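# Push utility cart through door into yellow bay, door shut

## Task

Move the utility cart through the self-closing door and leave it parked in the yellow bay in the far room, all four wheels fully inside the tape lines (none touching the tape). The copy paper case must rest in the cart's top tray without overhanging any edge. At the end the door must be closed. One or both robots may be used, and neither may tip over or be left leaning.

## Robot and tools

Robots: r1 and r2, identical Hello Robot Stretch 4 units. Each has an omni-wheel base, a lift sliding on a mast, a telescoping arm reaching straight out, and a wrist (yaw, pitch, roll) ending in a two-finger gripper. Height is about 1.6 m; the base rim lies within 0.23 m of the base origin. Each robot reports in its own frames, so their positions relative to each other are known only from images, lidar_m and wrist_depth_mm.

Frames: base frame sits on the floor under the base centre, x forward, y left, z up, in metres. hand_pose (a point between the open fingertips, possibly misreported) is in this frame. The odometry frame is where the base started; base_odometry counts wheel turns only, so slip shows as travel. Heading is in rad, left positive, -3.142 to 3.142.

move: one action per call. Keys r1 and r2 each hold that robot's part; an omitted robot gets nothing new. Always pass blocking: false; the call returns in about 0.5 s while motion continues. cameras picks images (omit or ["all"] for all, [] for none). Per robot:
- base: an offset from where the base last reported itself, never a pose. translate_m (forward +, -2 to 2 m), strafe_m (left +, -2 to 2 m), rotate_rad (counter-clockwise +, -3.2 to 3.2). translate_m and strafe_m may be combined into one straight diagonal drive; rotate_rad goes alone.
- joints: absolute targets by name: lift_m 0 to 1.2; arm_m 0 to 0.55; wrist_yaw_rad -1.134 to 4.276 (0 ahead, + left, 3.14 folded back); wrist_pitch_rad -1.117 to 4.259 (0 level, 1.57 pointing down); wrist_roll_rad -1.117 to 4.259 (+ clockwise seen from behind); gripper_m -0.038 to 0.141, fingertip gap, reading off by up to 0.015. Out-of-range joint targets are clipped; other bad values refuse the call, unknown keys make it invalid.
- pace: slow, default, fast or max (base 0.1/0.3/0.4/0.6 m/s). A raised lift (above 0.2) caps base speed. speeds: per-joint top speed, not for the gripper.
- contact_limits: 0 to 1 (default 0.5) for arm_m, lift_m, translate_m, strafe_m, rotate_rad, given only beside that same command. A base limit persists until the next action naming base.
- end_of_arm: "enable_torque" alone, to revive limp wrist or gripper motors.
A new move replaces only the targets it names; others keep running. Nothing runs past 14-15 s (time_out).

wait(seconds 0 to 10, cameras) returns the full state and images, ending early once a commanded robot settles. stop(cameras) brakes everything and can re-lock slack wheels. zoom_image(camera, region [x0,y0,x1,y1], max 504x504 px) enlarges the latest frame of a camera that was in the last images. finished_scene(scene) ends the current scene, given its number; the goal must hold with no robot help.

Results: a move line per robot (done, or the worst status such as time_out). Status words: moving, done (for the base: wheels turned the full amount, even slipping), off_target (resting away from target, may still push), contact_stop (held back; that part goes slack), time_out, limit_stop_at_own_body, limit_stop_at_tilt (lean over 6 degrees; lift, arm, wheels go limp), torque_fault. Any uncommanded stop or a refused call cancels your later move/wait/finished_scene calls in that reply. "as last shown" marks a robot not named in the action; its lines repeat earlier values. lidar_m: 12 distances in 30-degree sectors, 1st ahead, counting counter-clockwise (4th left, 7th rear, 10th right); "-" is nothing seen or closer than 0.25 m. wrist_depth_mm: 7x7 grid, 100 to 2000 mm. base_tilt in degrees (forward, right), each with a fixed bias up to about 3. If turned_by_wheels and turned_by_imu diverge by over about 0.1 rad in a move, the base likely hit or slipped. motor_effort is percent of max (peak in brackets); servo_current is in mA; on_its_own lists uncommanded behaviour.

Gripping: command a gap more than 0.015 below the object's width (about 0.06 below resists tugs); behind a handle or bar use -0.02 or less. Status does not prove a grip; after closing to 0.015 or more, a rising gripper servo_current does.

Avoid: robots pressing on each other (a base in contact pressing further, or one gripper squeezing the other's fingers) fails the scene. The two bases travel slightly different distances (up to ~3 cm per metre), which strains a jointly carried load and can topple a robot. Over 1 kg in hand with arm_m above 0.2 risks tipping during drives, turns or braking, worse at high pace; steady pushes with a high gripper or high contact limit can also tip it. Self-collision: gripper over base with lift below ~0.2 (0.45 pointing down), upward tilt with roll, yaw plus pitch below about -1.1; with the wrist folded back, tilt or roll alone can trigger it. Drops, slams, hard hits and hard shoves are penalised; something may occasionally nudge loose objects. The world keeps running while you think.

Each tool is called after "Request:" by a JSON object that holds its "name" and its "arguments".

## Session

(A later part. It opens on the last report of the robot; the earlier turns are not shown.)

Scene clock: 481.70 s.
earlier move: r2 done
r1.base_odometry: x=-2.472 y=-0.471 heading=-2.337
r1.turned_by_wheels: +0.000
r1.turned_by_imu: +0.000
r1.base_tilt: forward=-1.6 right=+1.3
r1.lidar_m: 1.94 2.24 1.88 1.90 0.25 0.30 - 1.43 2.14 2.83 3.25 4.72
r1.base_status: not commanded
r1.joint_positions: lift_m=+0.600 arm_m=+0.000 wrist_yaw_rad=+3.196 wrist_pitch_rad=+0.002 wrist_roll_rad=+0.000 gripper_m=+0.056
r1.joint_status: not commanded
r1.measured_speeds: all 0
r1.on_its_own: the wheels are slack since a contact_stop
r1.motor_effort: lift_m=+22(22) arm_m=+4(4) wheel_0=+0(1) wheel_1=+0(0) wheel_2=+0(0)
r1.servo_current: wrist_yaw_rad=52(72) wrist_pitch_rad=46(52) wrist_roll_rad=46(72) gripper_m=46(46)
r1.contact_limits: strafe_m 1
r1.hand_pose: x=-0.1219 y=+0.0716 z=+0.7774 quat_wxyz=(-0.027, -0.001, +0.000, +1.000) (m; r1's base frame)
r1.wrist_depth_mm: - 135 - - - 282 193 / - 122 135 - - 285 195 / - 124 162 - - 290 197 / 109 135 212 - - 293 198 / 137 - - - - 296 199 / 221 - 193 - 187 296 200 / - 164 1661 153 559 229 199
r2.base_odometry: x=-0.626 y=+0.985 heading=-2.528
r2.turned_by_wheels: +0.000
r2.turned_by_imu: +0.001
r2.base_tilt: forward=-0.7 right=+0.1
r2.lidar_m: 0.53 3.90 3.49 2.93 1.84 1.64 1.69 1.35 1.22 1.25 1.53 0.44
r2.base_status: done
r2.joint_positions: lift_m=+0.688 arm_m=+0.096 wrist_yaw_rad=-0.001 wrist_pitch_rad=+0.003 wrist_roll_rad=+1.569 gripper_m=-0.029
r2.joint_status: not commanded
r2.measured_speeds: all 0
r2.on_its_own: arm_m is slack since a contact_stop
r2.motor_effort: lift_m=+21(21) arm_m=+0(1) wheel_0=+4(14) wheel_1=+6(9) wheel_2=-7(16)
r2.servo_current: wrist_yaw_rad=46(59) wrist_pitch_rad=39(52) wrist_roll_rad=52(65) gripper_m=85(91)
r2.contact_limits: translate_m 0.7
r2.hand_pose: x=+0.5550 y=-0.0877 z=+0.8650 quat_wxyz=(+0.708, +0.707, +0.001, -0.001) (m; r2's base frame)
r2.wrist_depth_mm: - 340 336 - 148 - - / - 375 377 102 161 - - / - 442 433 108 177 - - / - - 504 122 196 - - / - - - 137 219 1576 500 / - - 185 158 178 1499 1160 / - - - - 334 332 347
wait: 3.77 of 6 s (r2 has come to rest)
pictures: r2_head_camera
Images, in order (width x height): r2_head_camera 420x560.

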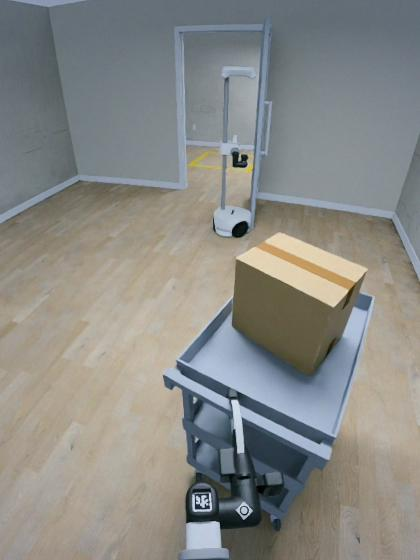

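Request:
{"name": "move", "arguments": {"blocking": false, "r2": {"base":{"translate_m":0.08,"strafe_m":-0.35},"pace":"slow","contact_limits":{"strafe_m":0.7}}, "cameras": []}}

Request:
{"name": "wait", "arguments": {"seconds": 7, "cameras": ["r2_head_camera"]}}

Scene clock: 493.40 s.
move: r2 moving
r1: as last shown
r1.lidar_m: 1.97 2.25 1.89 1.90 0.25 0.30 - 1.41 2.14 2.84 3.27 4.74
r1.on_its_own: the wheels are slack since a contact_stop
r1.motor_effort: lift_m=+22(22) arm_m=+4(4) wheel_0=+1(1) wheel_1=+0(0) wheel_2=+0(0)
r1.servo_current: wrist_yaw_rad=46(65) wrist_pitch_rad=46(52) wrist_roll_rad=33(52) gripper_m=39(46)
r1.contact_limits: strafe_m 1
r1.wrist_depth_mm: - 134 - - - 281 193 / - 122 135 - - 286 194 / - 124 163 - - 289 196 / 109 135 212 - - 293 198 / 137 - - - - 296 200 / 221 - 193 - 188 294 199 / - 164 1756 153 559 229 198
r2.base_odometry: x=-0.636 y=+0.993 heading=-2.528
r2.turned_by_wheels: +0.000
r2.turned_by_imu: +0.001
r2.base_tilt: forward=-0.7 right=+0.0
r2.lidar_m: 0.54 3.91 3.50 2.97 1.88 1.65 1.68 1.35 1.19 1.23 1.49 0.42
r2.base_status: translate_m moving; strafe_m moving
r2.joint_positions: lift_m=+0.688 arm_m=+0.096 wrist_yaw_rad=+0.002 wrist_pitch_rad=+0.003 wrist_roll_rad=+1.569 gripper_m=-0.029
r2.joint_status: not commanded
r2.measured_speeds: translate_m=+0.011 strafe_m=-0.050 rotate_rad=+0.002 lift_m=+0.000 arm_m=+0.000 wrist_yaw_rad=+0.020 wrist_pitch_rad=+0.000 wrist_roll_rad=+0.000
r2.on_its_own: arm_m is slack since a contact_stop
r2.motor_effort: lift_m=+21(21) arm_m=+0(0) wheel_0=+11(14) wheel_1=-5(7) wheel_2=-5(10)
r2.servo_current: wrist_yaw_rad=46(52) wrist_pitch_rad=39(46) wrist_roll_rad=52(52) gripper_m=91(91)
r2.contact_limits: strafe_m 0.7
r2.hand_pose: x=+0.5552 y=-0.0870 z=+0.8650 quat_wxyz=(+0.708, +0.707, +0.002, -0.001) (m; r2's base frame)
r2.wrist_depth_mm: - 338 334 - 143 - - / - 375 377 - 159 - - / - 442 436 103 174 - - / - - 512 116 194 554 - / - - - 131 216 1576 492 / - - 187 150 179 1537 1182 / - - - - 336 336 349
pictures: none
No camera images: "cameras" was empty.

Scene clock: 497.73 s.
earlier move: r2 done
r1.base_odometry: x=-2.472 y=-0.471 heading=-2.337
r1.turned_by_wheels: +0.000
r1.turned_by_imu: +0.000
r1.base_tilt: forward=-1.6 right=+1.3
r1.lidar_m: 1.84 1.98 1.91 1.89 0.25 0.30 - 1.44 2.14 2.82 3.31 4.74
r1.base_status: not commanded
r1.joint_positions: lift_m=+0.600 arm_m=+0.000 wrist_yaw_rad=+3.196 wrist_pitch_rad=+0.002 wrist_roll_rad=+0.000 gripper_m=+0.056
r1.joint_status: not commanded
r1.measured_speeds: all 0
r1.on_its_own: the wheels are slack since a contact_stop
r1.motor_effort: lift_m=+22(22) arm_m=+4(4) wheel_0=+0(1) wheel_1=+0(0) wheel_2=+0(0)
r1.servo_current: wrist_yaw_rad=39(72) wrist_pitch_rad=46(52) wrist_roll_rad=52(65) gripper_m=39(52)
r1.contact_limits: strafe_m 1
r1.hand_pose: x=-0.1219 y=+0.0716 z=+0.7774 quat_wxyz=(-0.027, -0.001, +0.000, +1.000) (m; r1's base frame)
r1.wrist_depth_mm: - 135 - - - 281 193 / - 122 135 - - 286 195 / - 123 163 - - 290 196 / 109 135 213 - - 293 197 / 137 - - - - 294 198 / 221 - 195 - 187 294 200 / - 164 1756 153 554 229 199
r2.base_odometry: x=-0.893 y=+1.225 heading=-2.528
r2.turned_by_wheels: +0.000
r2.turned_by_imu: +0.003
r2.base_tilt: forward=-0.7 right=+0.0
r2.lidar_m: 0.52 4.20 3.79 3.25 2.08 1.85 1.66 1.03 0.91 0.94 1.17 0.46
r2.base_status: done
r2.joint_positions: lift_m=+0.688 arm_m=+0.096 wrist_yaw_rad=+0.010 wrist_pitch_rad=+0.003 wrist_roll_rad=+1.569 gripper_m=-0.029
r2.joint_status: not commanded
r2.measured_speeds: all 0
r2.on_its_own: arm_m is slack since a contact_stop
r2.motor_effort: lift_m=+20(21) arm_m=+0(1) wheel_0=+6(24) wheel_1=-3(7) wheel_2=-2(10)
r2.servo_current: wrist_yaw_rad=65(78) wrist_pitch_rad=39(46) wrist_roll_rad=52(59) gripper_m=91(91)
r2.contact_limits: strafe_m 0.7
r2.hand_pose: x=+0.5559 y=-0.0847 z=+0.8650 quat_wxyz=(+0.708, +0.707, +0.004, +0.002) (m; r2's base frame)
r2.wrist_depth_mm: - 347 347 108 165 - - / - 377 377 119 176 - - / - 427 421 126 190 - - / - 500 473 135 204 - - / - - - 147 222 1708 - / - - 185 164 177 1499 473 / - - - - - 1661 1182
wait: 4.33 of 7 s (r2 has come to rest)
pictures: r2_head_camera
Images, in order (width x height): r2_head_camera 420x560.

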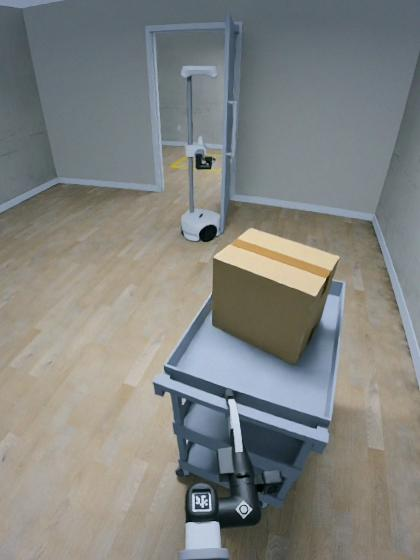

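Request:
{"name": "move", "arguments": {"blocking": false, "r2": {"base":{"translate_m":0.0,"strafe_m":0.55},"pace":"slow","contact_limits":{"strafe_m":0.7}}, "cameras": []}}

Request:
{"name": "wait", "arguments": {"seconds": 8, "cameras": []}}

Request:
{"name": "move", "arguments": {"blocking": false, "r2": {"base":{"rotate_rad":-0.5},"pace":"slow","contact_limits":{"rotate_rad":0.8}}, "cameras": []}}

Request:
{"name": "wait", "arguments": {"seconds": 3, "cameras": ["r2_head_camera","r2_head_left_camera"]}}

Scene clock: 546.70 s.
move: r2 moving
r1: as last shown
r1.lidar_m: 1.84 1.97 1.90 1.90 0.25 0.29 - 1.41 2.12 2.84 3.30 4.74
r1.on_its_own: the wheels are slack since a contact_stop
r1.motor_effort: lift_m=+22(22) arm_m=+4(4) wheel_0=+0(0) wheel_1=+0(0) wheel_2=+0(0)
r1.servo_current: wrist_yaw_rad=39(59) wrist_pitch_rad=39(46) wrist_roll_rad=52(65) gripper_m=46(46)
r1.contact_limits: strafe_m 1
r1.wrist_depth_mm: - 134 - - - 281 193 / - 122 135 - - 285 195 / - 123 163 - - 290 197 / 109 135 213 - - 294 198 / 137 - - - - 294 200 / 222 - 194 - 187 294 198 / - 164 1708 153 554 229 198
r2.base_odometry: x=-0.885 y=+1.213 heading=-2.528
r2.turned_by_wheels: +0.000
r2.turned_by_imu: +0.000
r2.base_tilt: forward=-0.6 right=+0.1
r2.lidar_m: 0.53 4.21 3.79 3.25 2.05 1.83 1.69 1.06 0.93 0.95 1.16 0.46
r2.base_status: translate_m moving; strafe_m moving
r2.joint_positions: lift_m=+0.688 arm_m=+0.096 wrist_yaw_rad=+0.002 wrist_pitch_rad=+0.003 wrist_roll_rad=+1.569 gripper_m=-0.029
r2.joint_status: not commanded
r2.measured_speeds: translate_m=+0.000 strafe_m=+0.056 rotate_rad=+0.000 lift_m=+0.000 arm_m=+0.000 wrist_yaw_rad=-0.025 wrist_pitch_rad=+0.000 wrist_roll_rad=+0.000
r2.on_its_own: arm_m is slack since a contact_stop
r2.motor_effort: lift_m=+21(21) arm_m=+0(1) wheel_0=-10(10) wheel_1=+5(9) wheel_2=+0(3)
r2.servo_current: wrist_yaw_rad=46(65) wrist_pitch_rad=46(46) wrist_roll_rad=52(52) gripper_m=78(85)
r2.contact_limits: strafe_m 0.7
r2.hand_pose: x=+0.5552 y=-0.0869 z=+0.8650 quat_wxyz=(+0.708, +0.707, +0.002, +0.000) (m; r2's base frame)
r2.wrist_depth_mm: - 349 351 114 170 - - / - 379 377 122 180 - - / - 427 421 130 193 - - / - 492 473 139 208 - - / - - - 151 224 1708 - / - - 186 167 177 1499 480 / - - - - - 1661 1205
pictures: none
No camera images: "cameras" was empty.

Scene clock: 552.87 s.
earlier move: r2 done
r1.base_odometry: x=-2.472 y=-0.471 heading=-2.337
r1.turned_by_wheels: +0.000
r1.turned_by_imu: +0.000
r1.base_tilt: forward=-1.5 right=+1.3
r1.lidar_m: 2.05 2.21 1.91 1.90 0.25 0.29 - 1.46 2.13 2.83 3.28 4.72
r1.base_status: not commanded
r1.joint_positions: lift_m=+0.600 arm_m=+0.000 wrist_yaw_rad=+3.196 wrist_pitch_rad=+0.002 wrist_roll_rad=+0.000 gripper_m=+0.056
r1.joint_status: not commanded
r1.measured_speeds: all 0
r1.on_its_own: the wheels are slack since a contact_stop
r1.motor_effort: lift_m=+22(22) arm_m=+4(4) wheel_0=+0(1) wheel_1=+0(0) wheel_2=+0(0)
r1.servo_current: wrist_yaw_rad=52(72) wrist_pitch_rad=46(52) wrist_roll_rad=52(72) gripper_m=39(52)
r1.contact_limits: strafe_m 1
r1.hand_pose: x=-0.1219 y=+0.0716 z=+0.7774 quat_wxyz=(-0.027, -0.001, +0.000, +1.000) (m; r1's base frame)
r1.wrist_depth_mm: - 134 - - - 281 193 / - 122 135 - - 285 195 / - 124 163 - - 289 196 / 109 135 212 - - 294 198 / 137 - - - - 294 199 / 221 - 194 - 188 294 199 / - 163 1756 154 564 229 199
r2.base_odometry: x=-0.577 y=+0.775 heading=-2.529
r2.turned_by_wheels: -0.001
r2.turned_by_imu: -0.005
r2.base_tilt: forward=-0.7 right=+0.0
r2.lidar_m: 0.55 3.68 3.26 2.98 1.87 1.67 1.67 1.58 1.44 1.45 0.54 0.38
r2.base_status: done
r2.joint_positions: lift_m=+0.688 arm_m=+0.096 wrist_yaw_rad=-0.014 wrist_pitch_rad=+0.003 wrist_roll_rad=+1.569 gripper_m=-0.029
r2.joint_status: not commanded
r2.measured_speeds: all 0
r2.on_its_own: arm_m is slack since a contact_stop
r2.motor_effort: lift_m=+21(21) arm_m=+0(1) wheel_0=-13(18) wheel_1=-1(9) wheel_2=+0(3)
r2.servo_current: wrist_yaw_rad=78(85) wrist_pitch_rad=39(52) wrist_roll_rad=52(65) gripper_m=85(91)
r2.contact_limits: strafe_m 0.7
r2.hand_pose: x=+0.5538 y=-0.0914 z=+0.8650 quat_wxyz=(+0.708, +0.707, -0.004, -0.006) (m; r2's base frame)
r2.wrist_depth_mm: - - - - - - - / - - - - - - - / - - - - - - - / - - - - - - 455 / - - - - - 1499 430 / - - - - 168 373 1118 / - - - - - 1537 1118
wait: 6.17 of 8 s (r2 has come to rest)
pictures: none
No camera images: "cameras" was empty.

Scene clock: 553.37 s.
move: r2 moving
r1: as last shown
r1.base_tilt: forward=-1.6 right=+1.3
r1.lidar_m: 2.05 2.22 1.89 1.90 0.25 0.31 - 1.43 2.14 2.82 3.28 4.74
r1.on_its_own: the wheels are slack since a contact_stop
r1.servo_current: wrist_yaw_rad=59(65) wrist_pitch_rad=33(46) wrist_roll_rad=46(59) gripper_m=39(46)
r1.contact_limits: strafe_m 1
r1.wrist_depth_mm: - 134 - - - 281 193 / - 122 135 - - 287 195 / - 123 163 - - 290 197 / 109 135 213 - - 291 199 / 137 - - - - 296 200 / 222 - 194 - 188 296 200 / - 164 1756 153 559 229 198
r2.base_odometry: x=-0.577 y=+0.775 heading=-2.651
r2.turned_by_wheels: -0.122
r2.turned_by_imu: -0.118
r2.base_tilt: forward=-0.7 right=+0.1
r2.lidar_m: 0.50 3.94 3.29 3.29 1.97 1.66 1.65 1.74 1.42 1.44 0.92 0.37
r2.base_status: rotate_rad moving
r2.joint_positions: lift_m=+0.688 arm_m=+0.096 wrist_yaw_rad=+0.009 wrist_pitch_rad=+0.003 wrist_roll_rad=+1.569 gripper_m=-0.029
r2.joint_status: not commanded
r2.measured_speeds: translate_m=-0.001 strafe_m=+0.000 rotate_rad=-0.474 lift_m=+0.000 arm_m=+0.000 wrist_yaw_rad=+0.068 wrist_pitch_rad=+0.000 wrist_roll_rad=+0.000
r2.on_its_own: arm_m is slack since a contact_stop
r2.motor_effort: lift_m=+21(21) arm_m=+0(0) wheel_0=+16(16) wheel_1=+9(9) wheel_2=+14(14)
r2.servo_current: wrist_yaw_rad=65(78) wrist_pitch_rad=46(46) wrist_roll_rad=39(59) gripper_m=85(85)
r2.contact_limits: rotate_rad 0.8
r2.hand_pose: x=+0.5558 y=-0.0850 z=+0.8650 quat_wxyz=(+0.708, +0.707, +0.004, +0.002) (m; r2's base frame)
r2.wrist_depth_mm: - 342 - - - - - / - 427 - - - - - / - - - - - - - / - - - - - - 469 / - - - - - 1499 439 / - - 183 - 168 370 1118 / - - - - - 1537 1182
pictures: none
No camera images: "cameras" was empty.

Scene clock: 554.57 s.
earlier move: r2 done
r1.base_odometry: x=-2.472 y=-0.471 heading=-2.337
r1.turned_by_wheels: +0.000
r1.turned_by_imu: +0.000
r1.base_tilt: forward=-1.6 right=+1.3
r1.lidar_m: 1.99 2.21 1.90 1.89 0.25 0.27 - 1.42 2.14 2.84 3.30 4.73
r1.base_status: not commanded
r1.joint_positions: lift_m=+0.600 arm_m=+0.000 wrist_yaw_rad=+3.196 wrist_pitch_rad=+0.002 wrist_roll_rad=+0.000 gripper_m=+0.056
r1.joint_status: not commanded
r1.measured_speeds: all 0
r1.on_its_own: the wheels are slack since a contact_stop
r1.motor_effort: lift_m=+22(22) arm_m=+4(4) wheel_0=+0(1) wheel_1=+0(0) wheel_2=+0(0)
r1.servo_current: wrist_yaw_rad=39(65) wrist_pitch_rad=52(52) wrist_roll_rad=46(65) gripper_m=46(46)
r1.contact_limits: strafe_m 1
r1.hand_pose: x=-0.1219 y=+0.0716 z=+0.7774 quat_wxyz=(-0.027, -0.001, +0.000, +1.000) (m; r1's base frame)
r1.wrist_depth_mm: - 134 - - - 281 192 / - 122 135 - - 286 195 / - 124 163 - - 290 196 / 109 135 212 - - 293 198 / 137 - - - - 294 198 / 220 - 194 - 187 297 199 / - 164 1756 153 569 229 198
r2.base_odometry: x=-0.577 y=+0.775 heading=-3.027
r2.turned_by_wheels: -0.376
r2.turned_by_imu: -0.365
r2.base_tilt: forward=-0.6 right=+0.1
r2.lidar_m: 0.52 2.91 3.66 3.28 2.84 1.82 1.65 1.68 1.59 1.43 1.44 0.49
r2.base_status: done
r2.joint_positions: lift_m=+0.688 arm_m=+0.096 wrist_yaw_rad=+0.001 wrist_pitch_rad=+0.003 wrist_roll_rad=+1.569 gripper_m=-0.029
r2.joint_status: not commanded
r2.measured_speeds: all 0
r2.on_its_own: arm_m is slack since a contact_stop
r2.motor_effort: lift_m=+21(21) arm_m=+0(1) wheel_0=+7(27) wheel_1=+5(14) wheel_2=+8(17)
r2.servo_current: wrist_yaw_rad=52(111) wrist_pitch_rad=39(46) wrist_roll_rad=52(59) gripper_m=85(91)
r2.contact_limits: rotate_rad 0.8
r2.hand_pose: x=+0.5552 y=-0.0871 z=+0.8650 quat_wxyz=(+0.708, +0.707, +0.001, -0.001) (m; r2's base frame)
r2.wrist_depth_mm: - - - 140 196 - - / - 484 404 146 204 741 - / - 421 413 151 211 - - / - 459 452 160 220 820 - / - - 484 166 228 - - / - - 185 172 178 544 - / - - - - 248 1708 469
wait: 1.20 of 3 s (r2 has come to rest)
pictures: r2_head_camera, r2_head_left_camera
Images, in order (width x height): r2_head_camera 420x560, r2_head_left_camera 420x672.

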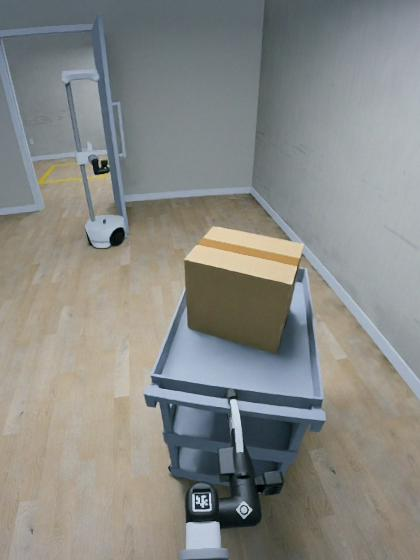

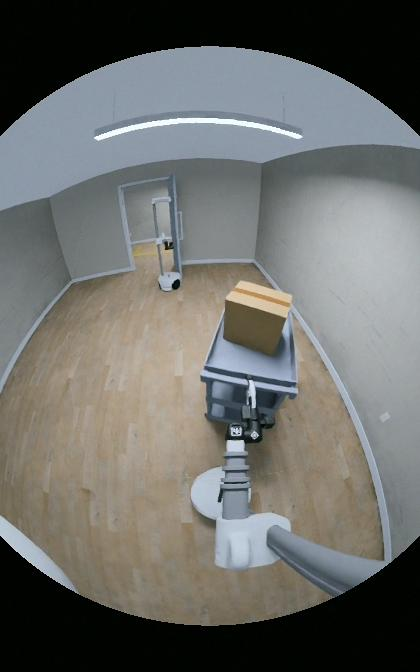

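Request:
{"name": "move", "arguments": {"blocking": false, "r2": {"base":{"translate_m":-0.1,"strafe_m":0.55},"pace":"slow","contact_limits":{"strafe_m":0.7}}, "cameras": []}}

Request:
{"name": "wait", "arguments": {"seconds": 8, "cameras": []}}

Request:
{"name": "move", "arguments": {"blocking": false, "r2": {"base":{"rotate_rad":-0.6},"pace":"slow","contact_limits":{"rotate_rad":0.8}}, "cameras": []}}

Request:
{"name": "wait", "arguments": {"seconds": 3, "cameras": ["r2_head_camera"]}}

Request:
{"name": "move", "arguments": {"blocking": false, "r2": {"base":{"translate_m":-0.05,"strafe_m":0.5},"pace":"slow","contact_limits":{"strafe_m":0.7}}, "cameras": []}}

Request:
{"name": "wait", "arguments": {"seconds": 8, "cameras": []}}

Request:
{"name": "move", "arguments": {"blocking": false, "r2": {"base":{"rotate_rad":-0.55},"pace":"slow","contact_limits":{"rotate_rad":0.8}}, "cameras": []}}

Request:
{"name": "wait", "arguments": {"seconds": 3, "cameras": ["r2_head_camera","r2_head_left_camera","r1_head_camera"]}}

Scene clock: 566.63 s.
move: r2 moving
r1: as last shown
r1.lidar_m: 1.99 2.20 1.88 1.91 0.25 0.30 - 1.44 2.16 2.84 3.27 4.70
r1.on_its_own: the wheels are slack since a contact_stop
r1.servo_current: wrist_yaw_rad=59(59) wrist_pitch_rad=39(46) wrist_roll_rad=26(59) gripper_m=39(46)
r1.contact_limits: strafe_m 1
r1.wrist_depth_mm: - 135 - - - 282 192 / - 122 135 - - 286 195 / - 124 163 - - 290 197 / 109 136 213 - - 293 198 / 137 - - - - 294 199 / 222 - 194 - 188 297 200 / - 164 1708 153 559 229 199
r2.base_odometry: x=-0.573 y=+0.762 heading=-3.027
r2.turned_by_wheels: +0.000
r2.turned_by_imu: +0.000
r2.base_tilt: forward=-0.7 right=+0.1
r2.lidar_m: 0.53 2.92 3.60 3.25 2.83 1.83 1.66 1.69 1.60 1.45 1.46 0.52
r2.base_status: translate_m moving; strafe_m moving
r2.joint_positions: lift_m=+0.688 arm_m=+0.096 wrist_yaw_rad=+0.000 wrist_pitch_rad=+0.003 wrist_roll_rad=+1.569 gripper_m=-0.029
r2.joint_status: not commanded
r2.measured_speeds: translate_m=-0.010 strafe_m=+0.050 rotate_rad=+0.001 lift_m=+0.000 arm_m=+0.000 wrist_yaw_rad=-0.015 wrist_pitch_rad=+0.000 wrist_roll_rad=+0.000
r2.on_its_own: arm_m is slack since a contact_stop
r2.motor_effort: lift_m=+21(21) arm_m=+0(0) wheel_0=-13(13) wheel_1=+7(9) wheel_2=+9(11)
r2.servo_current: wrist_yaw_rad=59(59) wrist_pitch_rad=39(52) wrist_roll_rad=46(59) gripper_m=78(91)
r2.contact_limits: strafe_m 0.7
r2.hand_pose: x=+0.5551 y=-0.0874 z=+0.8650 quat_wxyz=(+0.708, +0.707, +0.001, -0.001) (m; r2's base frame)
r2.wrist_depth_mm: - - - 143 199 - - / - 512 415 149 206 - - / - 421 415 154 213 - - / - 455 445 160 222 831 - / - - 484 167 229 - - / - - 185 172 179 554 - / - - - - - 1618 469
pictures: none
No camera images: "cameras" was empty.

Scene clock: 572.93 s.
earlier move: r2 done
r1.base_odometry: x=-2.472 y=-0.471 heading=-2.337
r1.turned_by_wheels: +0.000
r1.turned_by_imu: +0.000
r1.base_tilt: forward=-1.6 right=+1.3
r1.lidar_m: 2.22 2.23 1.92 1.89 0.25 0.30 - 1.41 2.10 2.83 3.28 2.80
r1.base_status: not commanded
r1.joint_positions: lift_m=+0.600 arm_m=+0.000 wrist_yaw_rad=+3.196 wrist_pitch_rad=+0.002 wrist_roll_rad=+0.000 gripper_m=+0.056
r1.joint_status: not commanded
r1.measured_speeds: all 0
r1.on_its_own: the wheels are slack since a contact_stop
r1.motor_effort: lift_m=+22(22) arm_m=+4(4) wheel_0=+0(1) wheel_1=+0(0) wheel_2=+0(0)
r1.servo_current: wrist_yaw_rad=52(72) wrist_pitch_rad=39(52) wrist_roll_rad=59(72) gripper_m=33(52)
r1.contact_limits: strafe_m 1
r1.hand_pose: x=-0.1219 y=+0.0716 z=+0.7774 quat_wxyz=(-0.027, -0.001, +0.000, +1.000) (m; r1's base frame)
r1.wrist_depth_mm: - 134 - - - 282 193 / - 122 135 - - 287 195 / - 124 163 - - 287 196 / 109 135 213 - - 293 198 / 137 - - - - 294 200 / 222 - 194 - 187 297 199 / - 164 1708 153 559 228 198
r2.base_odometry: x=-0.415 y=+0.240 heading=-3.028
r2.turned_by_wheels: -0.001
r2.turned_by_imu: -0.005
r2.base_tilt: forward=-0.7 right=+0.1
r2.lidar_m: 0.54 4.27 3.04 2.73 2.78 1.83 1.64 1.67 2.07 1.99 0.59 0.39
r2.base_status: done
r2.joint_positions: lift_m=+0.688 arm_m=+0.096 wrist_yaw_rad=-0.013 wrist_pitch_rad=+0.003 wrist_roll_rad=+1.569 gripper_m=-0.029
r2.joint_status: not commanded
r2.measured_speeds: all 0
r2.on_its_own: arm_m is slack since a contact_stop
r2.motor_effort: lift_m=+21(21) arm_m=+0(1) wheel_0=-9(18) wheel_1=-1(9) wheel_2=-1(11)
r2.servo_current: wrist_yaw_rad=72(85) wrist_pitch_rad=39(52) wrist_roll_rad=46(65) gripper_m=85(91)
r2.contact_limits: strafe_m 0.7
r2.hand_pose: x=+0.5540 y=-0.0912 z=+0.8650 quat_wxyz=(+0.708, +0.707, -0.003, -0.006) (m; r2's base frame)
r2.wrist_depth_mm: - - - - - - - / - - - - - - - / - - - - - - - / - - - - - - 466 / - - - - - 1464 449 / - - - - 168 389 1118 / - - - - - 1576 1138
wait: 6.30 of 8 s (r2 has come to rest)
pictures: none
No camera images: "cameras" was empty.

Scene clock: 573.43 s.
move: r2 moving
r1: as last shown
r1.lidar_m: 2.21 2.24 1.91 1.88 0.25 0.31 - 1.42 2.14 2.81 3.24 2.81
r1.on_its_own: the wheels are slack since a contact_stop
r1.servo_current: wrist_yaw_rad=39(59) wrist_pitch_rad=39(46) wrist_roll_rad=52(59) gripper_m=39(46)
r1.contact_limits: strafe_m 1
r1.wrist_depth_mm: - 135 - - - 282 192 / - 122 135 - - 286 195 / - 123 163 - - 290 196 / 109 135 212 - - 293 198 / 137 - - - - 294 199 / 222 - 193 - 187 294 200 / - 163 1756 153 564 229 198
r2.base_odometry: x=-0.415 y=+0.240 heading=+3.132
r2.turned_by_wheels: -0.122
r2.turned_by_imu: -0.118
r2.base_tilt: forward=-0.7 right=+0.1
r2.lidar_m: 0.49 2.92 3.23 2.73 2.73 1.94 1.66 1.63 1.92 2.00 1.98 0.41
r2.base_status: rotate_rad moving
r2.joint_positions: lift_m=+0.688 arm_m=+0.096 wrist_yaw_rad=+0.009 wrist_pitch_rad=+0.003 wrist_roll_rad=+1.569 gripper_m=-0.029
r2.joint_status: not commanded
r2.measured_speeds: translate_m=+0.001 strafe_m=-0.001 rotate_rad=-0.480 lift_m=+0.000 arm_m=+0.000 wrist_yaw_rad=+0.070 wrist_pitch_rad=+0.000 wrist_roll_rad=+0.000
r2.on_its_own: arm_m is slack since a contact_stop
r2.motor_effort: lift_m=+21(21) arm_m=+0(0) wheel_0=+19(19) wheel_1=+9(9) wheel_2=+13(13)
r2.servo_current: wrist_yaw_rad=65(78) wrist_pitch_rad=39(52) wrist_roll_rad=46(52) gripper_m=78(91)
r2.contact_limits: rotate_rad 0.8
r2.hand_pose: x=+0.5559 y=-0.0847 z=+0.8650 quat_wxyz=(+0.708, +0.707, +0.004, +0.002) (m; r2's base frame)
r2.wrist_depth_mm: - 332 - - - - - / - 394 - - - - - / - - - - - - - / - - - - - - 492 / - - - - - 1537 466 / - - - - 167 1366 421 / - - - - - 1576 1182
pictures: none
No camera images: "cameras" was empty.

Scene clock: 574.80 s.
earlier move: r2 done
r1.base_odometry: x=-2.472 y=-0.471 heading=-2.337
r1.turned_by_wheels: +0.000
r1.turned_by_imu: +0.000
r1.base_tilt: forward=-1.6 right=+1.2
r1.lidar_m: 2.22 2.21 1.90 1.89 0.25 0.30 - 1.44 2.13 2.83 3.27 2.87
r1.base_status: not commanded
r1.joint_positions: lift_m=+0.600 arm_m=+0.000 wrist_yaw_rad=+3.196 wrist_pitch_rad=+0.002 wrist_roll_rad=+0.000 gripper_m=+0.056
r1.joint_status: not commanded
r1.measured_speeds: all 0
r1.on_its_own: the wheels are slack since a contact_stop
r1.motor_effort: lift_m=+22(22) arm_m=+4(4) wheel_0=+0(1) wheel_1=+0(0) wheel_2=+0(0)
r1.servo_current: wrist_yaw_rad=72(72) wrist_pitch_rad=39(46) wrist_roll_rad=46(59) gripper_m=46(46)
r1.contact_limits: strafe_m 1
r1.hand_pose: x=-0.1219 y=+0.0716 z=+0.7774 quat_wxyz=(-0.027, -0.001, +0.000, +1.000) (m; r1's base frame)
r1.wrist_depth_mm: - 134 - - - 282 193 / - 122 135 - - 285 195 / - 124 163 - - 290 196 / 109 135 213 - - 294 198 / 137 - - - - 294 199 / 220 - 193 - 188 296 199 / - 164 1756 153 559 229 200
r2.base_odometry: x=-0.415 y=+0.240 heading=+2.656
r2.turned_by_wheels: -0.477
r2.turned_by_imu: -0.462
r2.base_tilt: forward=-0.7 right=+0.1
r2.lidar_m: 0.49 0.52 3.11 3.13 2.71 2.72 1.91 1.65 1.65 1.96 2.00 0.52
r2.base_status: done
r2.joint_positions: lift_m=+0.688 arm_m=+0.099 wrist_yaw_rad=+0.003 wrist_pitch_rad=+0.003 wrist_roll_rad=+1.569 gripper_m=-0.029
r2.joint_status: not commanded
r2.measured_speeds: all 0
r2.on_its_own: arm_m is slack since a contact_stop
r2.motor_effort: lift_m=+21(21) arm_m=+0(1) wheel_0=+3(27) wheel_1=+3(15) wheel_2=+7(18)
r2.servo_current: wrist_yaw_rad=39(130) wrist_pitch_rad=39(52) wrist_roll_rad=46(59) gripper_m=85(91)
r2.contact_limits: rotate_rad 0.8
r2.hand_pose: x=+0.5583 y=-0.0866 z=+0.8650 quat_wxyz=(+0.708, +0.707, +0.002, +0.000) (m; r2's base frame)
r2.wrist_depth_mm: - - - 166 225 1576 1160 / - - - 167 226 1537 - / - - 436 169 229 820 - / - 439 436 170 230 831 - / - 459 455 171 233 831 - / - - 185 172 179 - - / - - 492 - 236 1576 -
wait: 1.37 of 3 s (r2 has come to rest)
pictures: r2_head_camera
Images, in order (width x height): r2_head_camera 420x560.

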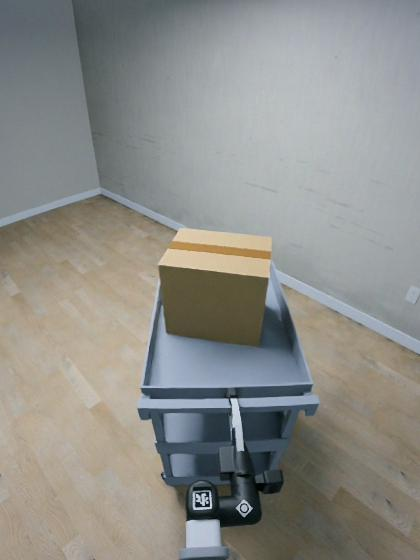

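Scene clock: 575.30 s.
move: r2 moving
r1: as last shown
r1.lidar_m: 2.20 2.20 1.88 1.90 0.25 0.30 - 1.43 2.14 2.83 3.28 2.85
r1.on_its_own: the wheels are slack since a contact_stop
r1.motor_effort: lift_m=+22(22) arm_m=+4(4) wheel_0=+0(0) wheel_1=+0(0) wheel_2=+0(0)
r1.servo_current: wrist_yaw_rad=52(59) wrist_pitch_rad=46(46) wrist_roll_rad=46(65) gripper_m=39(46)
r1.contact_limits: strafe_m 1
r1.wrist_depth_mm: - 134 - - - 282 191 / - 122 135 - - 286 194 / - 123 163 - - 289 197 / 109 135 213 - - 294 198 / 137 - - - - 294 199 / 221 - 193 - 187 294 199 / - 164 1708 153 559 229 199
r2.base_odometry: x=-0.420 y=+0.228 heading=+2.656
r2.turned_by_wheels: +0.000
r2.turned_by_imu: +0.000
r2.base_tilt: forward=-0.7 right=+0.1
r2.lidar_m: 0.50 0.52 4.23 3.13 2.71 2.69 1.91 1.64 1.66 1.98 2.00 0.51
r2.base_status: translate_m moving; strafe_m moving
r2.joint_positions: lift_m=+0.688 arm_m=+0.099 wrist_yaw_rad=+0.002 wrist_pitch_rad=+0.003 wrist_roll_rad=+1.569 gripper_m=-0.029
r2.joint_status: not commanded
r2.measured_speeds: translate_m=-0.005 strafe_m=+0.054 rotate_rad=-0.002 lift_m=+0.000 arm_m=+0.000 wrist_yaw_rad=-0.012 wrist_pitch_rad=+0.000 wrist_roll_rad=+0.000
r2.on_its_own: arm_m is slack since a contact_stop
r2.motor_effort: lift_m=+21(21) arm_m=+0(0) wheel_0=-7(11) wheel_1=+7(7) wheel_2=+7(9)
r2.servo_current: wrist_yaw_rad=52(59) wrist_pitch_rad=39(46) wrist_roll_rad=52(59) gripper_m=91(91)
r2.contact_limits: strafe_m 0.7
r2.hand_pose: x=+0.5581 y=-0.0870 z=+0.8650 quat_wxyz=(+0.708, +0.707, +0.002, -0.001) (m; r2's base frame)
r2.wrist_depth_mm: - - - 166 224 1618 1160 / - - - 167 227 1576 - / - - 439 169 229 820 - / - 442 436 170 230 831 - / - 462 455 171 231 842 - / - - 185 172 179 - - / - - 496 - 235 1618 -
pictures: none
No camera images: "cameras" was empty.

Scene clock: 581.03 s.
earlier move: r2 done
r1.base_odometry: x=-2.472 y=-0.471 heading=-2.337
r1.turned_by_wheels: +0.000
r1.turned_by_imu: +0.000
r1.base_tilt: forward=-1.6 right=+1.3
r1.lidar_m: 2.21 2.23 1.89 1.89 0.25 0.29 - 1.43 2.13 2.85 3.27 2.26
r1.base_status: not commanded
r1.joint_positions: lift_m=+0.600 arm_m=+0.000 wrist_yaw_rad=+3.196 wrist_pitch_rad=+0.002 wrist_roll_rad=+0.000 gripper_m=+0.056
r1.joint_status: not commanded
r1.measured_speeds: all 0
r1.on_its_own: the wheels are slack since a contact_stop
r1.motor_effort: lift_m=+22(22) arm_m=+4(4) wheel_0=+0(1) wheel_1=+0(0) wheel_2=+0(0)
r1.servo_current: wrist_yaw_rad=52(72) wrist_pitch_rad=46(52) wrist_roll_rad=46(78) gripper_m=33(46)
r1.contact_limits: strafe_m 1
r1.hand_pose: x=-0.1219 y=+0.0716 z=+0.7774 quat_wxyz=(-0.027, -0.001, +0.000, +1.000) (m; r1's base frame)
r1.wrist_depth_mm: - 134 - - - 282 191 / - 122 135 - - 286 195 / - 123 163 - - 289 196 / 109 135 213 - - 294 198 / 137 - - - - 294 200 / 222 - 193 - 187 296 198 / - 163 1756 153 564 229 199
r2.base_odometry: x=-0.604 y=-0.225 heading=+2.656
r2.turned_by_wheels: -0.001
r2.turned_by_imu: -0.004
r2.base_tilt: forward=-0.7 right=+0.1
r2.lidar_m: 0.55 2.63 3.90 2.69 2.33 2.31 2.23 1.95 1.96 2.34 0.82 0.41
r2.base_status: done
r2.joint_positions: lift_m=+0.688 arm_m=+0.099 wrist_yaw_rad=-0.006 wrist_pitch_rad=+0.003 wrist_roll_rad=+1.569 gripper_m=-0.029
r2.joint_status: not commanded
r2.measured_speeds: all 0
r2.on_its_own: arm_m is slack since a contact_stop
r2.motor_effort: lift_m=+21(21) arm_m=+0(1) wheel_0=-9(17) wheel_1=+1(7) wheel_2=+3(9)
r2.servo_current: wrist_yaw_rad=46(65) wrist_pitch_rad=39(52) wrist_roll_rad=39(59) gripper_m=85(91)
r2.contact_limits: strafe_m 0.7
r2.hand_pose: x=+0.5575 y=-0.0891 z=+0.8650 quat_wxyz=(+0.708, +0.707, -0.001, -0.003) (m; r2's base frame)
r2.wrist_depth_mm: 351 336 - - - - - / - 399 - - - - - / - - - - - - - / - - - - - 530 500 / - - - - - 1576 469 / - - 185 119 176 1430 436 / - - - - - 1576 1182
wait: 5.73 of 8 s (r2 has come to rest)
pictures: none
No camera images: "cameras" was empty.

Scene clock: 581.53 s.
move: r2 moving
r1: as last shown
r1.base_tilt: forward=-1.6 right=+1.2
r1.lidar_m: 2.24 2.22 1.88 1.89 0.25 0.29 - 1.43 2.12 2.83 3.30 2.24
r1.on_its_own: the wheels are slack since a contact_stop
r1.motor_effort: lift_m=+22(22) arm_m=+4(4) wheel_0=+0(0) wheel_1=+0(0) wheel_2=+0(0)
r1.servo_current: wrist_yaw_rad=33(59) wrist_pitch_rad=39(52) wrist_roll_rad=46(65) gripper_m=46(52)
r1.contact_limits: strafe_m 1
r1.wrist_depth_mm: - 134 - - - 282 191 / - 122 134 - - 285 194 / - 123 163 - - 290 196 / 109 135 213 - - 293 198 / 137 - - - - 294 200 / 221 - 194 - 188 296 198 / - 164 1708 154 559 230 200
r2.base_odometry: x=-0.604 y=-0.225 heading=+2.533
r2.turned_by_wheels: -0.122
r2.turned_by_imu: -0.117
r2.base_tilt: forward=-0.7 right=+0.1
r2.lidar_m: 0.51 2.62 3.90 2.91 2.36 2.31 2.40 1.97 1.93 2.18 2.43 0.40
r2.base_status: rotate_rad moving
r2.joint_positions: lift_m=+0.688 arm_m=+0.099 wrist_yaw_rad=+0.017 wrist_pitch_rad=+0.003 wrist_roll_rad=+1.569 gripper_m=-0.029
r2.joint_status: not commanded
r2.measured_speeds: translate_m=+0.000 strafe_m=-0.002 rotate_rad=-0.485 lift_m=+0.000 arm_m=+0.000 wrist_yaw_rad=+0.064 wrist_pitch_rad=+0.000 wrist_roll_rad=+0.000
r2.on_its_own: arm_m is slack since a contact_stop
r2.motor_effort: lift_m=+21(21) arm_m=+0(0) wheel_0=+22(24) wheel_1=+12(12) wheel_2=+16(16)
r2.servo_current: wrist_yaw_rad=98(98) wrist_pitch_rad=33(46) wrist_roll_rad=39(59) gripper_m=85(91)
r2.contact_limits: rotate_rad 0.8
r2.hand_pose: x=+0.5594 y=-0.0826 z=+0.8650 quat_wxyz=(+0.708, +0.706, +0.007, +0.005) (m; r2's base frame)
r2.wrist_depth_mm: 322 322 - - - - - / - 379 - - - - - / - - - - - - - / - - - - - 508 521 / - - - - - 1537 473 / - - - - 174 1464 436 / - - - - - 1576 1118
pictures: none
No camera images: "cameras" was empty.

Scene clock: 582.80 s.
earlier move: r2 done
r1.base_odometry: x=-2.472 y=-0.471 heading=-2.337
r1.turned_by_wheels: +0.000
r1.turned_by_imu: +0.000
r1.base_tilt: forward=-1.6 right=+1.3
r1.lidar_m: 2.40 2.21 1.91 1.88 0.25 0.31 - 1.42 2.13 2.83 3.29 2.61
r1.base_status: not commanded
r1.joint_positions: lift_m=+0.600 arm_m=+0.000 wrist_yaw_rad=+3.196 wrist_pitch_rad=+0.002 wrist_roll_rad=+0.000 gripper_m=+0.056
r1.joint_status: not commanded
r1.measured_speeds: all 0
r1.on_its_own: the wheels are slack since a contact_stop
r1.motor_effort: lift_m=+22(22) arm_m=+4(4) wheel_0=+0(1) wheel_1=+0(0) wheel_2=+0(0)
r1.servo_current: wrist_yaw_rad=46(78) wrist_pitch_rad=46(52) wrist_roll_rad=59(65) gripper_m=39(52)
r1.contact_limits: strafe_m 1
r1.hand_pose: x=-0.1219 y=+0.0716 z=+0.7774 quat_wxyz=(-0.027, -0.001, +0.000, +1.000) (m; r1's base frame)
r1.wrist_depth_mm: - 134 - - - 281 192 / - 122 135 - - 286 195 / - 123 163 - - 290 198 / 108 136 213 - - 294 198 / 137 - - - - 294 200 / 222 - 194 - 187 296 199 / - 163 1756 153 559 229 199
r2.base_odometry: x=-0.604 y=-0.225 heading=+2.107
r2.turned_by_wheels: -0.426
r2.turned_by_imu: -0.413
r2.base_tilt: forward=-0.7 right=+0.0
r2.lidar_m: 0.47 0.56 2.63 3.90 2.73 2.34 2.37 2.25 1.95 1.94 2.29 0.52
r2.base_status: done
r2.joint_positions: lift_m=+0.688 arm_m=+0.099 wrist_yaw_rad=+0.002 wrist_pitch_rad=+0.003 wrist_roll_rad=+1.569 gripper_m=-0.029
r2.joint_status: not commanded
r2.measured_speeds: all 0
r2.on_its_own: arm_m is slack since a contact_stop
r2.motor_effort: lift_m=+21(21) arm_m=+1(1) wheel_0=+6(30) wheel_1=+5(16) wheel_2=+8(18)
r2.servo_current: wrist_yaw_rad=46(137) wrist_pitch_rad=39(46) wrist_roll_rad=52(59) gripper_m=85(91)
r2.contact_limits: rotate_rad 0.8
r2.hand_pose: x=+0.5587 y=-0.0868 z=+0.8650 quat_wxyz=(+0.708, +0.707, +0.002, +0.000) (m; r2's base frame)
r2.wrist_depth_mm: - - - 155 212 1499 1160 / - - - 158 217 741 - / - 466 418 162 221 820 - / - 439 436 165 226 831 - / - 473 459 169 229 - - / - - 186 171 178 - - / - - 512 - - 1576 -
wait: 1.27 of 3 s (r2 has come to rest)
pictures: r1_head_camera, r2_head_camera, r2_head_left_camera
Images, in order (width x height): r1_head_camera 420x560, r2_head_camera 420x560, r2_head_left_camera 420x672.

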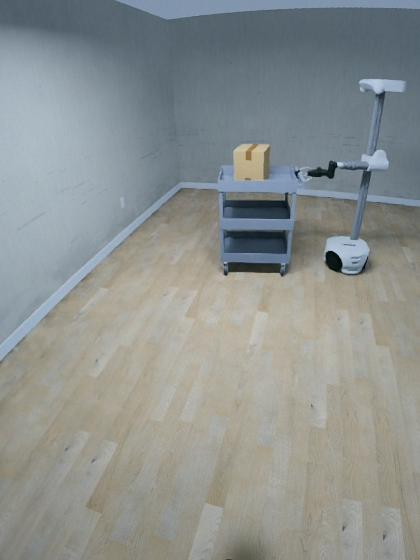

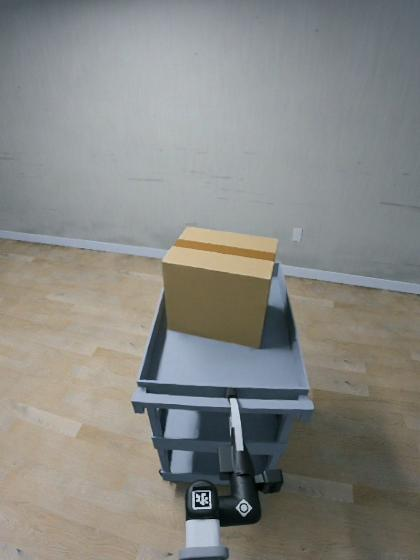

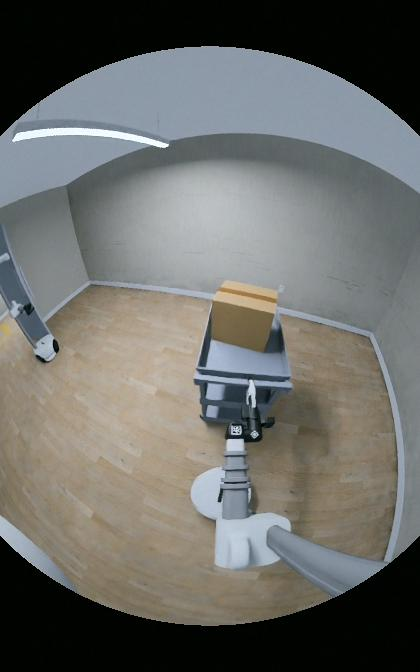

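Request:
{"name": "move", "arguments": {"blocking": false, "r2": {"base":{"translate_m":-0.05,"strafe_m":0.55},"pace":"slow","contact_limits":{"strafe_m":0.7}}, "cameras": []}}

Request:
{"name": "wait", "arguments": {"seconds": 8, "cameras": []}}

Request:
{"name": "move", "arguments": {"blocking": false, "r2": {"base":{"rotate_rad":-0.6},"pace":"slow","contact_limits":{"rotate_rad":0.8}}, "cameras": []}}

Request:
{"name": "wait", "arguments": {"seconds": 3, "cameras": ["r2_head_camera","r2_head_left_camera","r2_head_right_camera","r1_head_camera"]}}

Scene clock: 608.53 s.
move: r2 moving
r1: as last shown
r1.lidar_m: 2.41 2.21 1.89 1.89 0.25 0.30 - 1.46 2.15 2.83 3.27 2.55
r1.on_its_own: the wheels are slack since a contact_stop
r1.servo_current: wrist_yaw_rad=52(59) wrist_pitch_rad=39(46) wrist_roll_rad=52(52) gripper_m=39(46)
r1.contact_limits: strafe_m 1
r1.wrist_depth_mm: - 135 - - - 281 192 / - 122 135 - - 285 195 / - 123 163 - - 290 196 / 108 135 212 - - 294 198 / 137 - - - - 293 199 / 221 - 194 - 187 297 199 / - 164 1756 153 554 229 199
r2.base_odometry: x=-0.615 y=-0.233 heading=+2.107
r2.turned_by_wheels: +0.000
r2.turned_by_imu: +0.000
r2.base_tilt: forward=-0.6 right=+0.0
r2.lidar_m: 0.51 0.52 2.60 3.90 2.70 2.32 2.35 2.24 1.95 1.97 2.31 0.52
r2.base_status: translate_m moving; strafe_m moving
r2.joint_positions: lift_m=+0.688 arm_m=+0.099 wrist_yaw_rad=+0.002 wrist_pitch_rad=+0.003 wrist_roll_rad=+1.569 gripper_m=-0.029
r2.joint_status: not commanded
r2.measured_speeds: translate_m=-0.005 strafe_m=+0.053 rotate_rad=+0.002 lift_m=+0.000 arm_m=+0.000 wrist_yaw_rad=+0.000 wrist_pitch_rad=+0.000 wrist_roll_rad=+0.000
r2.on_its_own: arm_m is slack since a contact_stop
r2.motor_effort: lift_m=+21(21) arm_m=+0(0) wheel_0=-15(15) wheel_1=+5(8) wheel_2=+8(9)
r2.servo_current: wrist_yaw_rad=52(52) wrist_pitch_rad=39(46) wrist_roll_rad=59(59) gripper_m=85(91)
r2.contact_limits: strafe_m 0.7
r2.hand_pose: x=+0.5587 y=-0.0868 z=+0.8650 quat_wxyz=(+0.708, +0.707, +0.002, +0.000) (m; r2's base frame)
r2.wrist_depth_mm: - - - 156 213 1576 1160 / - - - 158 218 778 - / - 477 421 163 222 820 - / - 442 436 166 226 831 - / - 473 459 169 230 842 - / - - 185 172 178 - - / - - - - - 1618 -
pictures: none
No camera images: "cameras" was empty.

Scene clock: 614.73 s.
earlier move: r2 done
r1.base_odometry: x=-2.472 y=-0.471 heading=-2.337
r1.turned_by_wheels: +0.000
r1.turned_by_imu: +0.000
r1.base_tilt: forward=-1.6 right=+1.3
r1.lidar_m: 2.03 2.24 1.90 1.90 0.25 0.30 - 1.45 2.13 2.82 3.25 2.12
r1.base_status: not commanded
r1.joint_positions: lift_m=+0.600 arm_m=+0.000 wrist_yaw_rad=+3.196 wrist_pitch_rad=+0.002 wrist_roll_rad=+0.000 gripper_m=+0.056
r1.joint_status: not commanded
r1.measured_speeds: all 0
r1.on_its_own: the wheels are slack since a contact_stop
r1.motor_effort: lift_m=+22(22) arm_m=+4(4) wheel_0=+1(1) wheel_1=+0(1) wheel_2=+0(0)
r1.servo_current: wrist_yaw_rad=59(72) wrist_pitch_rad=39(52) wrist_roll_rad=46(72) gripper_m=39(52)
r1.contact_limits: strafe_m 1
r1.hand_pose: x=-0.1219 y=+0.0716 z=+0.7774 quat_wxyz=(-0.027, -0.001, +0.000, +1.000) (m; r1's base frame)
r1.wrist_depth_mm: - 135 - - - 281 192 / - 122 135 - - 286 195 / - 123 163 - - 289 196 / 109 135 212 - - 293 198 / 137 - - - - 294 198 / 222 - 194 - 188 296 199 / - 164 1756 153 559 229 198
r2.base_odometry: x=-1.052 y=-0.549 heading=+2.106
r2.turned_by_wheels: -0.001
r2.turned_by_imu: -0.005
r2.base_tilt: forward=-0.6 right=+0.1
r2.lidar_m: 0.54 3.06 2.16 3.36 2.53 2.16 2.16 2.57 2.46 2.47 0.68 0.38
r2.base_status: done
r2.joint_positions: lift_m=+0.688 arm_m=+0.099 wrist_yaw_rad=-0.023 wrist_pitch_rad=+0.003 wrist_roll_rad=+1.569 gripper_m=-0.029
r2.joint_status: not commanded
r2.measured_speeds: all 0
r2.on_its_own: arm_m is slack since a contact_stop; wrist_yaw_rad is at rest, and its servo_current (143 mA) is outside its rest range (0 to 104 mA)
r2.motor_effort: lift_m=+21(21) arm_m=+0(1) wheel_0=-10(19) wheel_1=-1(8) wheel_2=-2(9)
r2.servo_current: wrist_yaw_rad=143(143) wrist_pitch_rad=46(46) wrist_roll_rad=52(65) gripper_m=91(98)
r2.contact_limits: strafe_m 0.7
r2.hand_pose: x=+0.5565 y=-0.0939 z=+0.8650 quat_wxyz=(+0.708, +0.706, -0.007, -0.009) (m; r2's base frame)
r2.wrist_depth_mm: - - - - - - - / - - - - - - - / - - - - - - - / - - - - - - 492 / - - - - - 1464 469 / - - 182 - 176 418 1078 / - - - - - 1576 1118
wait: 6.20 of 8 s (r2 has come to rest)
pictures: none
No camera images: "cameras" was empty.

Scene clock: 615.23 s.
move: r2 moving
r1: as last shown
r1.lidar_m: 2.06 2.24 1.91 1.89 0.25 0.28 - 1.43 2.14 2.84 3.28 2.13
r1.on_its_own: the wheels are slack since a contact_stop
r1.motor_effort: lift_m=+22(22) arm_m=+4(4) wheel_0=+0(1) wheel_1=+0(0) wheel_2=+0(0)
r1.servo_current: wrist_yaw_rad=46(72) wrist_pitch_rad=39(46) wrist_roll_rad=52(78) gripper_m=39(46)
r1.contact_limits: strafe_m 1
r1.wrist_depth_mm: - 135 - - - 282 193 / - 122 135 - - 286 195 / - 123 163 - - 290 196 / 109 135 212 - - 293 198 / 137 - - - - 294 200 / 222 - 194 - 187 296 199 / - 164 1756 153 559 229 198
r2.base_odometry: x=-1.052 y=-0.549 heading=+1.983
r2.turned_by_wheels: -0.123
r2.turned_by_imu: -0.118
r2.base_tilt: forward=-0.6 right=+0.1
r2.lidar_m: 0.49 2.86 2.13 3.37 2.72 2.20 2.14 2.38 2.52 2.45 2.71 0.42
r2.base_status: rotate_rad moving
r2.joint_positions: lift_m=+0.688 arm_m=+0.099 wrist_yaw_rad=+0.006 wrist_pitch_rad=+0.003 wrist_roll_rad=+1.569 gripper_m=-0.029
r2.joint_status: not commanded
r2.measured_speeds: translate_m=+0.001 strafe_m=+0.000 rotate_rad=-0.477 lift_m=+0.000 arm_m=+0.000 wrist_yaw_rad=+0.074 wrist_pitch_rad=+0.000 wrist_roll_rad=+0.000
r2.on_its_own: arm_m is slack since a contact_stop
r2.motor_effort: lift_m=+21(21) arm_m=+0(0) wheel_0=+17(17) wheel_1=+9(9) wheel_2=+14(14)
r2.servo_current: wrist_yaw_rad=46(143) wrist_pitch_rad=39(46) wrist_roll_rad=39(52) gripper_m=78(91)
r2.contact_limits: rotate_rad 0.8
r2.hand_pose: x=+0.5590 y=-0.0856 z=+0.8650 quat_wxyz=(+0.708, +0.707, +0.003, +0.001) (m; r2's base frame)
r2.wrist_depth_mm: - - - - - - - / - 421 - - - - - / - - - - - - - / - - - - - - - / - - - - - 1464 469 / - - - - 167 415 421 / - - - - - 1618 1182
pictures: none
No camera images: "cameras" was empty.

Scene clock: 616.63 s.
earlier move: r2 done
r1.base_odometry: x=-2.472 y=-0.471 heading=-2.337
r1.turned_by_wheels: +0.000
r1.turned_by_imu: +0.000
r1.base_tilt: forward=-1.6 right=+1.2
r1.lidar_m: 2.29 2.23 1.89 1.89 0.25 0.31 - 1.43 2.14 2.82 3.27 2.14
r1.base_status: not commanded
r1.joint_positions: lift_m=+0.600 arm_m=+0.000 wrist_yaw_rad=+3.196 wrist_pitch_rad=+0.002 wrist_roll_rad=+0.000 gripper_m=+0.056
r1.joint_status: not commanded
r1.measured_speeds: all 0
r1.on_its_own: the wheels are slack since a contact_stop
r1.motor_effort: lift_m=+22(22) arm_m=+4(4) wheel_0=-1(1) wheel_1=+0(1) wheel_2=+0(0)
r1.servo_current: wrist_yaw_rad=39(72) wrist_pitch_rad=39(52) wrist_roll_rad=52(78) gripper_m=39(52)
r1.contact_limits: strafe_m 1
r1.hand_pose: x=-0.1219 y=+0.0716 z=+0.7774 quat_wxyz=(-0.027, -0.001, +0.000, +1.000) (m; r1's base frame)
r1.wrist_depth_mm: - 134 - - - 281 192 / - 122 134 - - 286 195 / - 123 163 - - 290 196 / 109 135 213 - - 294 198 / 137 - - - - 296 199 / 223 - 195 - 187 294 198 / - 163 1708 154 559 229 198
r2.base_odometry: x=-1.052 y=-0.549 heading=+1.507
r2.turned_by_wheels: -0.476
r2.turned_by_imu: -0.462
r2.base_tilt: forward=-0.7 right=+0.1
r2.lidar_m: 0.52 0.55 2.90 2.17 3.36 2.62 2.18 2.13 2.43 2.48 2.45 0.49
r2.base_status: done
r2.joint_positions: lift_m=+0.688 arm_m=+0.100 wrist_yaw_rad=+0.003 wrist_pitch_rad=+0.003 wrist_roll_rad=+1.569 gripper_m=-0.029
r2.joint_status: not commanded
r2.measured_speeds: all 0
r2.on_its_own: arm_m is slack since a contact_stop
r2.motor_effort: lift_m=+20(21) arm_m=+0(1) wheel_0=+3(26) wheel_1=+3(14) wheel_2=+6(18)
r2.servo_current: wrist_yaw_rad=52(143) wrist_pitch_rad=39(52) wrist_roll_rad=46(59) gripper_m=85(91)
r2.contact_limits: rotate_rad 0.8
r2.hand_pose: x=+0.5591 y=-0.0866 z=+0.8650 quat_wxyz=(+0.708, +0.707, +0.002, +0.000) (m; r2's base frame)
r2.wrist_depth_mm: - - - 153 211 1537 1160 / - - - 157 216 750 - / - 580 421 161 220 820 - / - 439 436 165 225 831 - / - 469 455 169 229 - - / - - 186 172 178 - - / - - - - - 1537 -
wait: 1.40 of 3 s (r2 has come to rest)
pictures: r1_head_camera, r2_head_camera, r2_head_left_camera, r2_head_right_camera
Images, in order (width x height): r1_head_camera 420x560, r2_head_camera 420x560, r2_head_left_camera 420x672, r2_head_right_camera 420x672.

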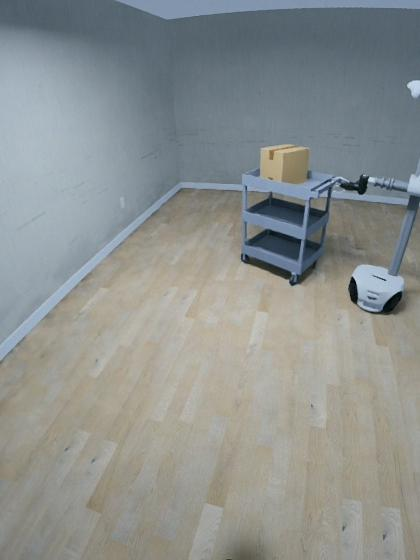

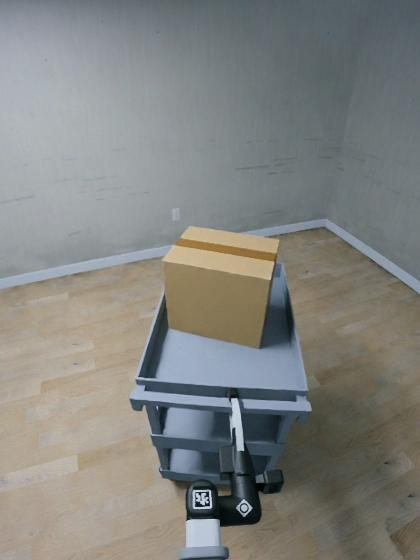

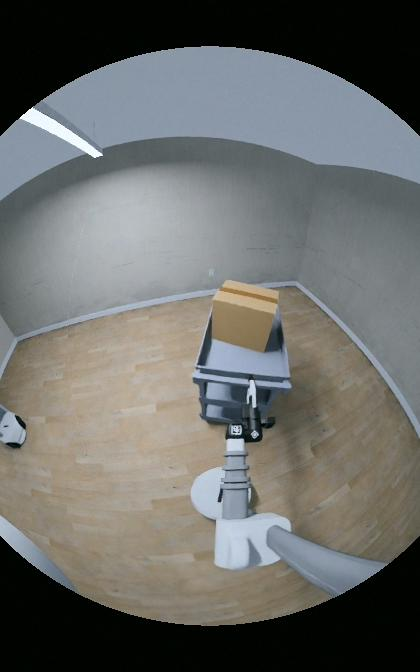

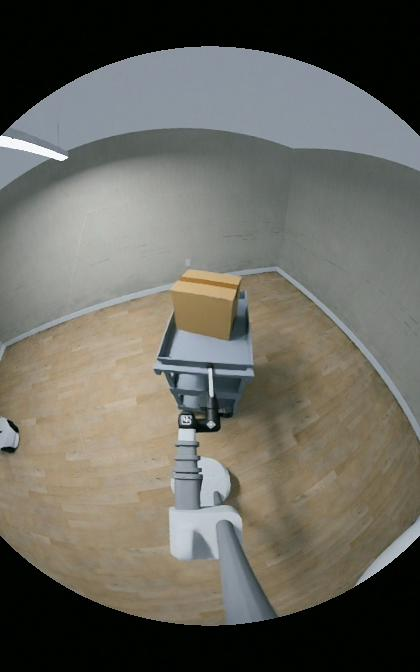

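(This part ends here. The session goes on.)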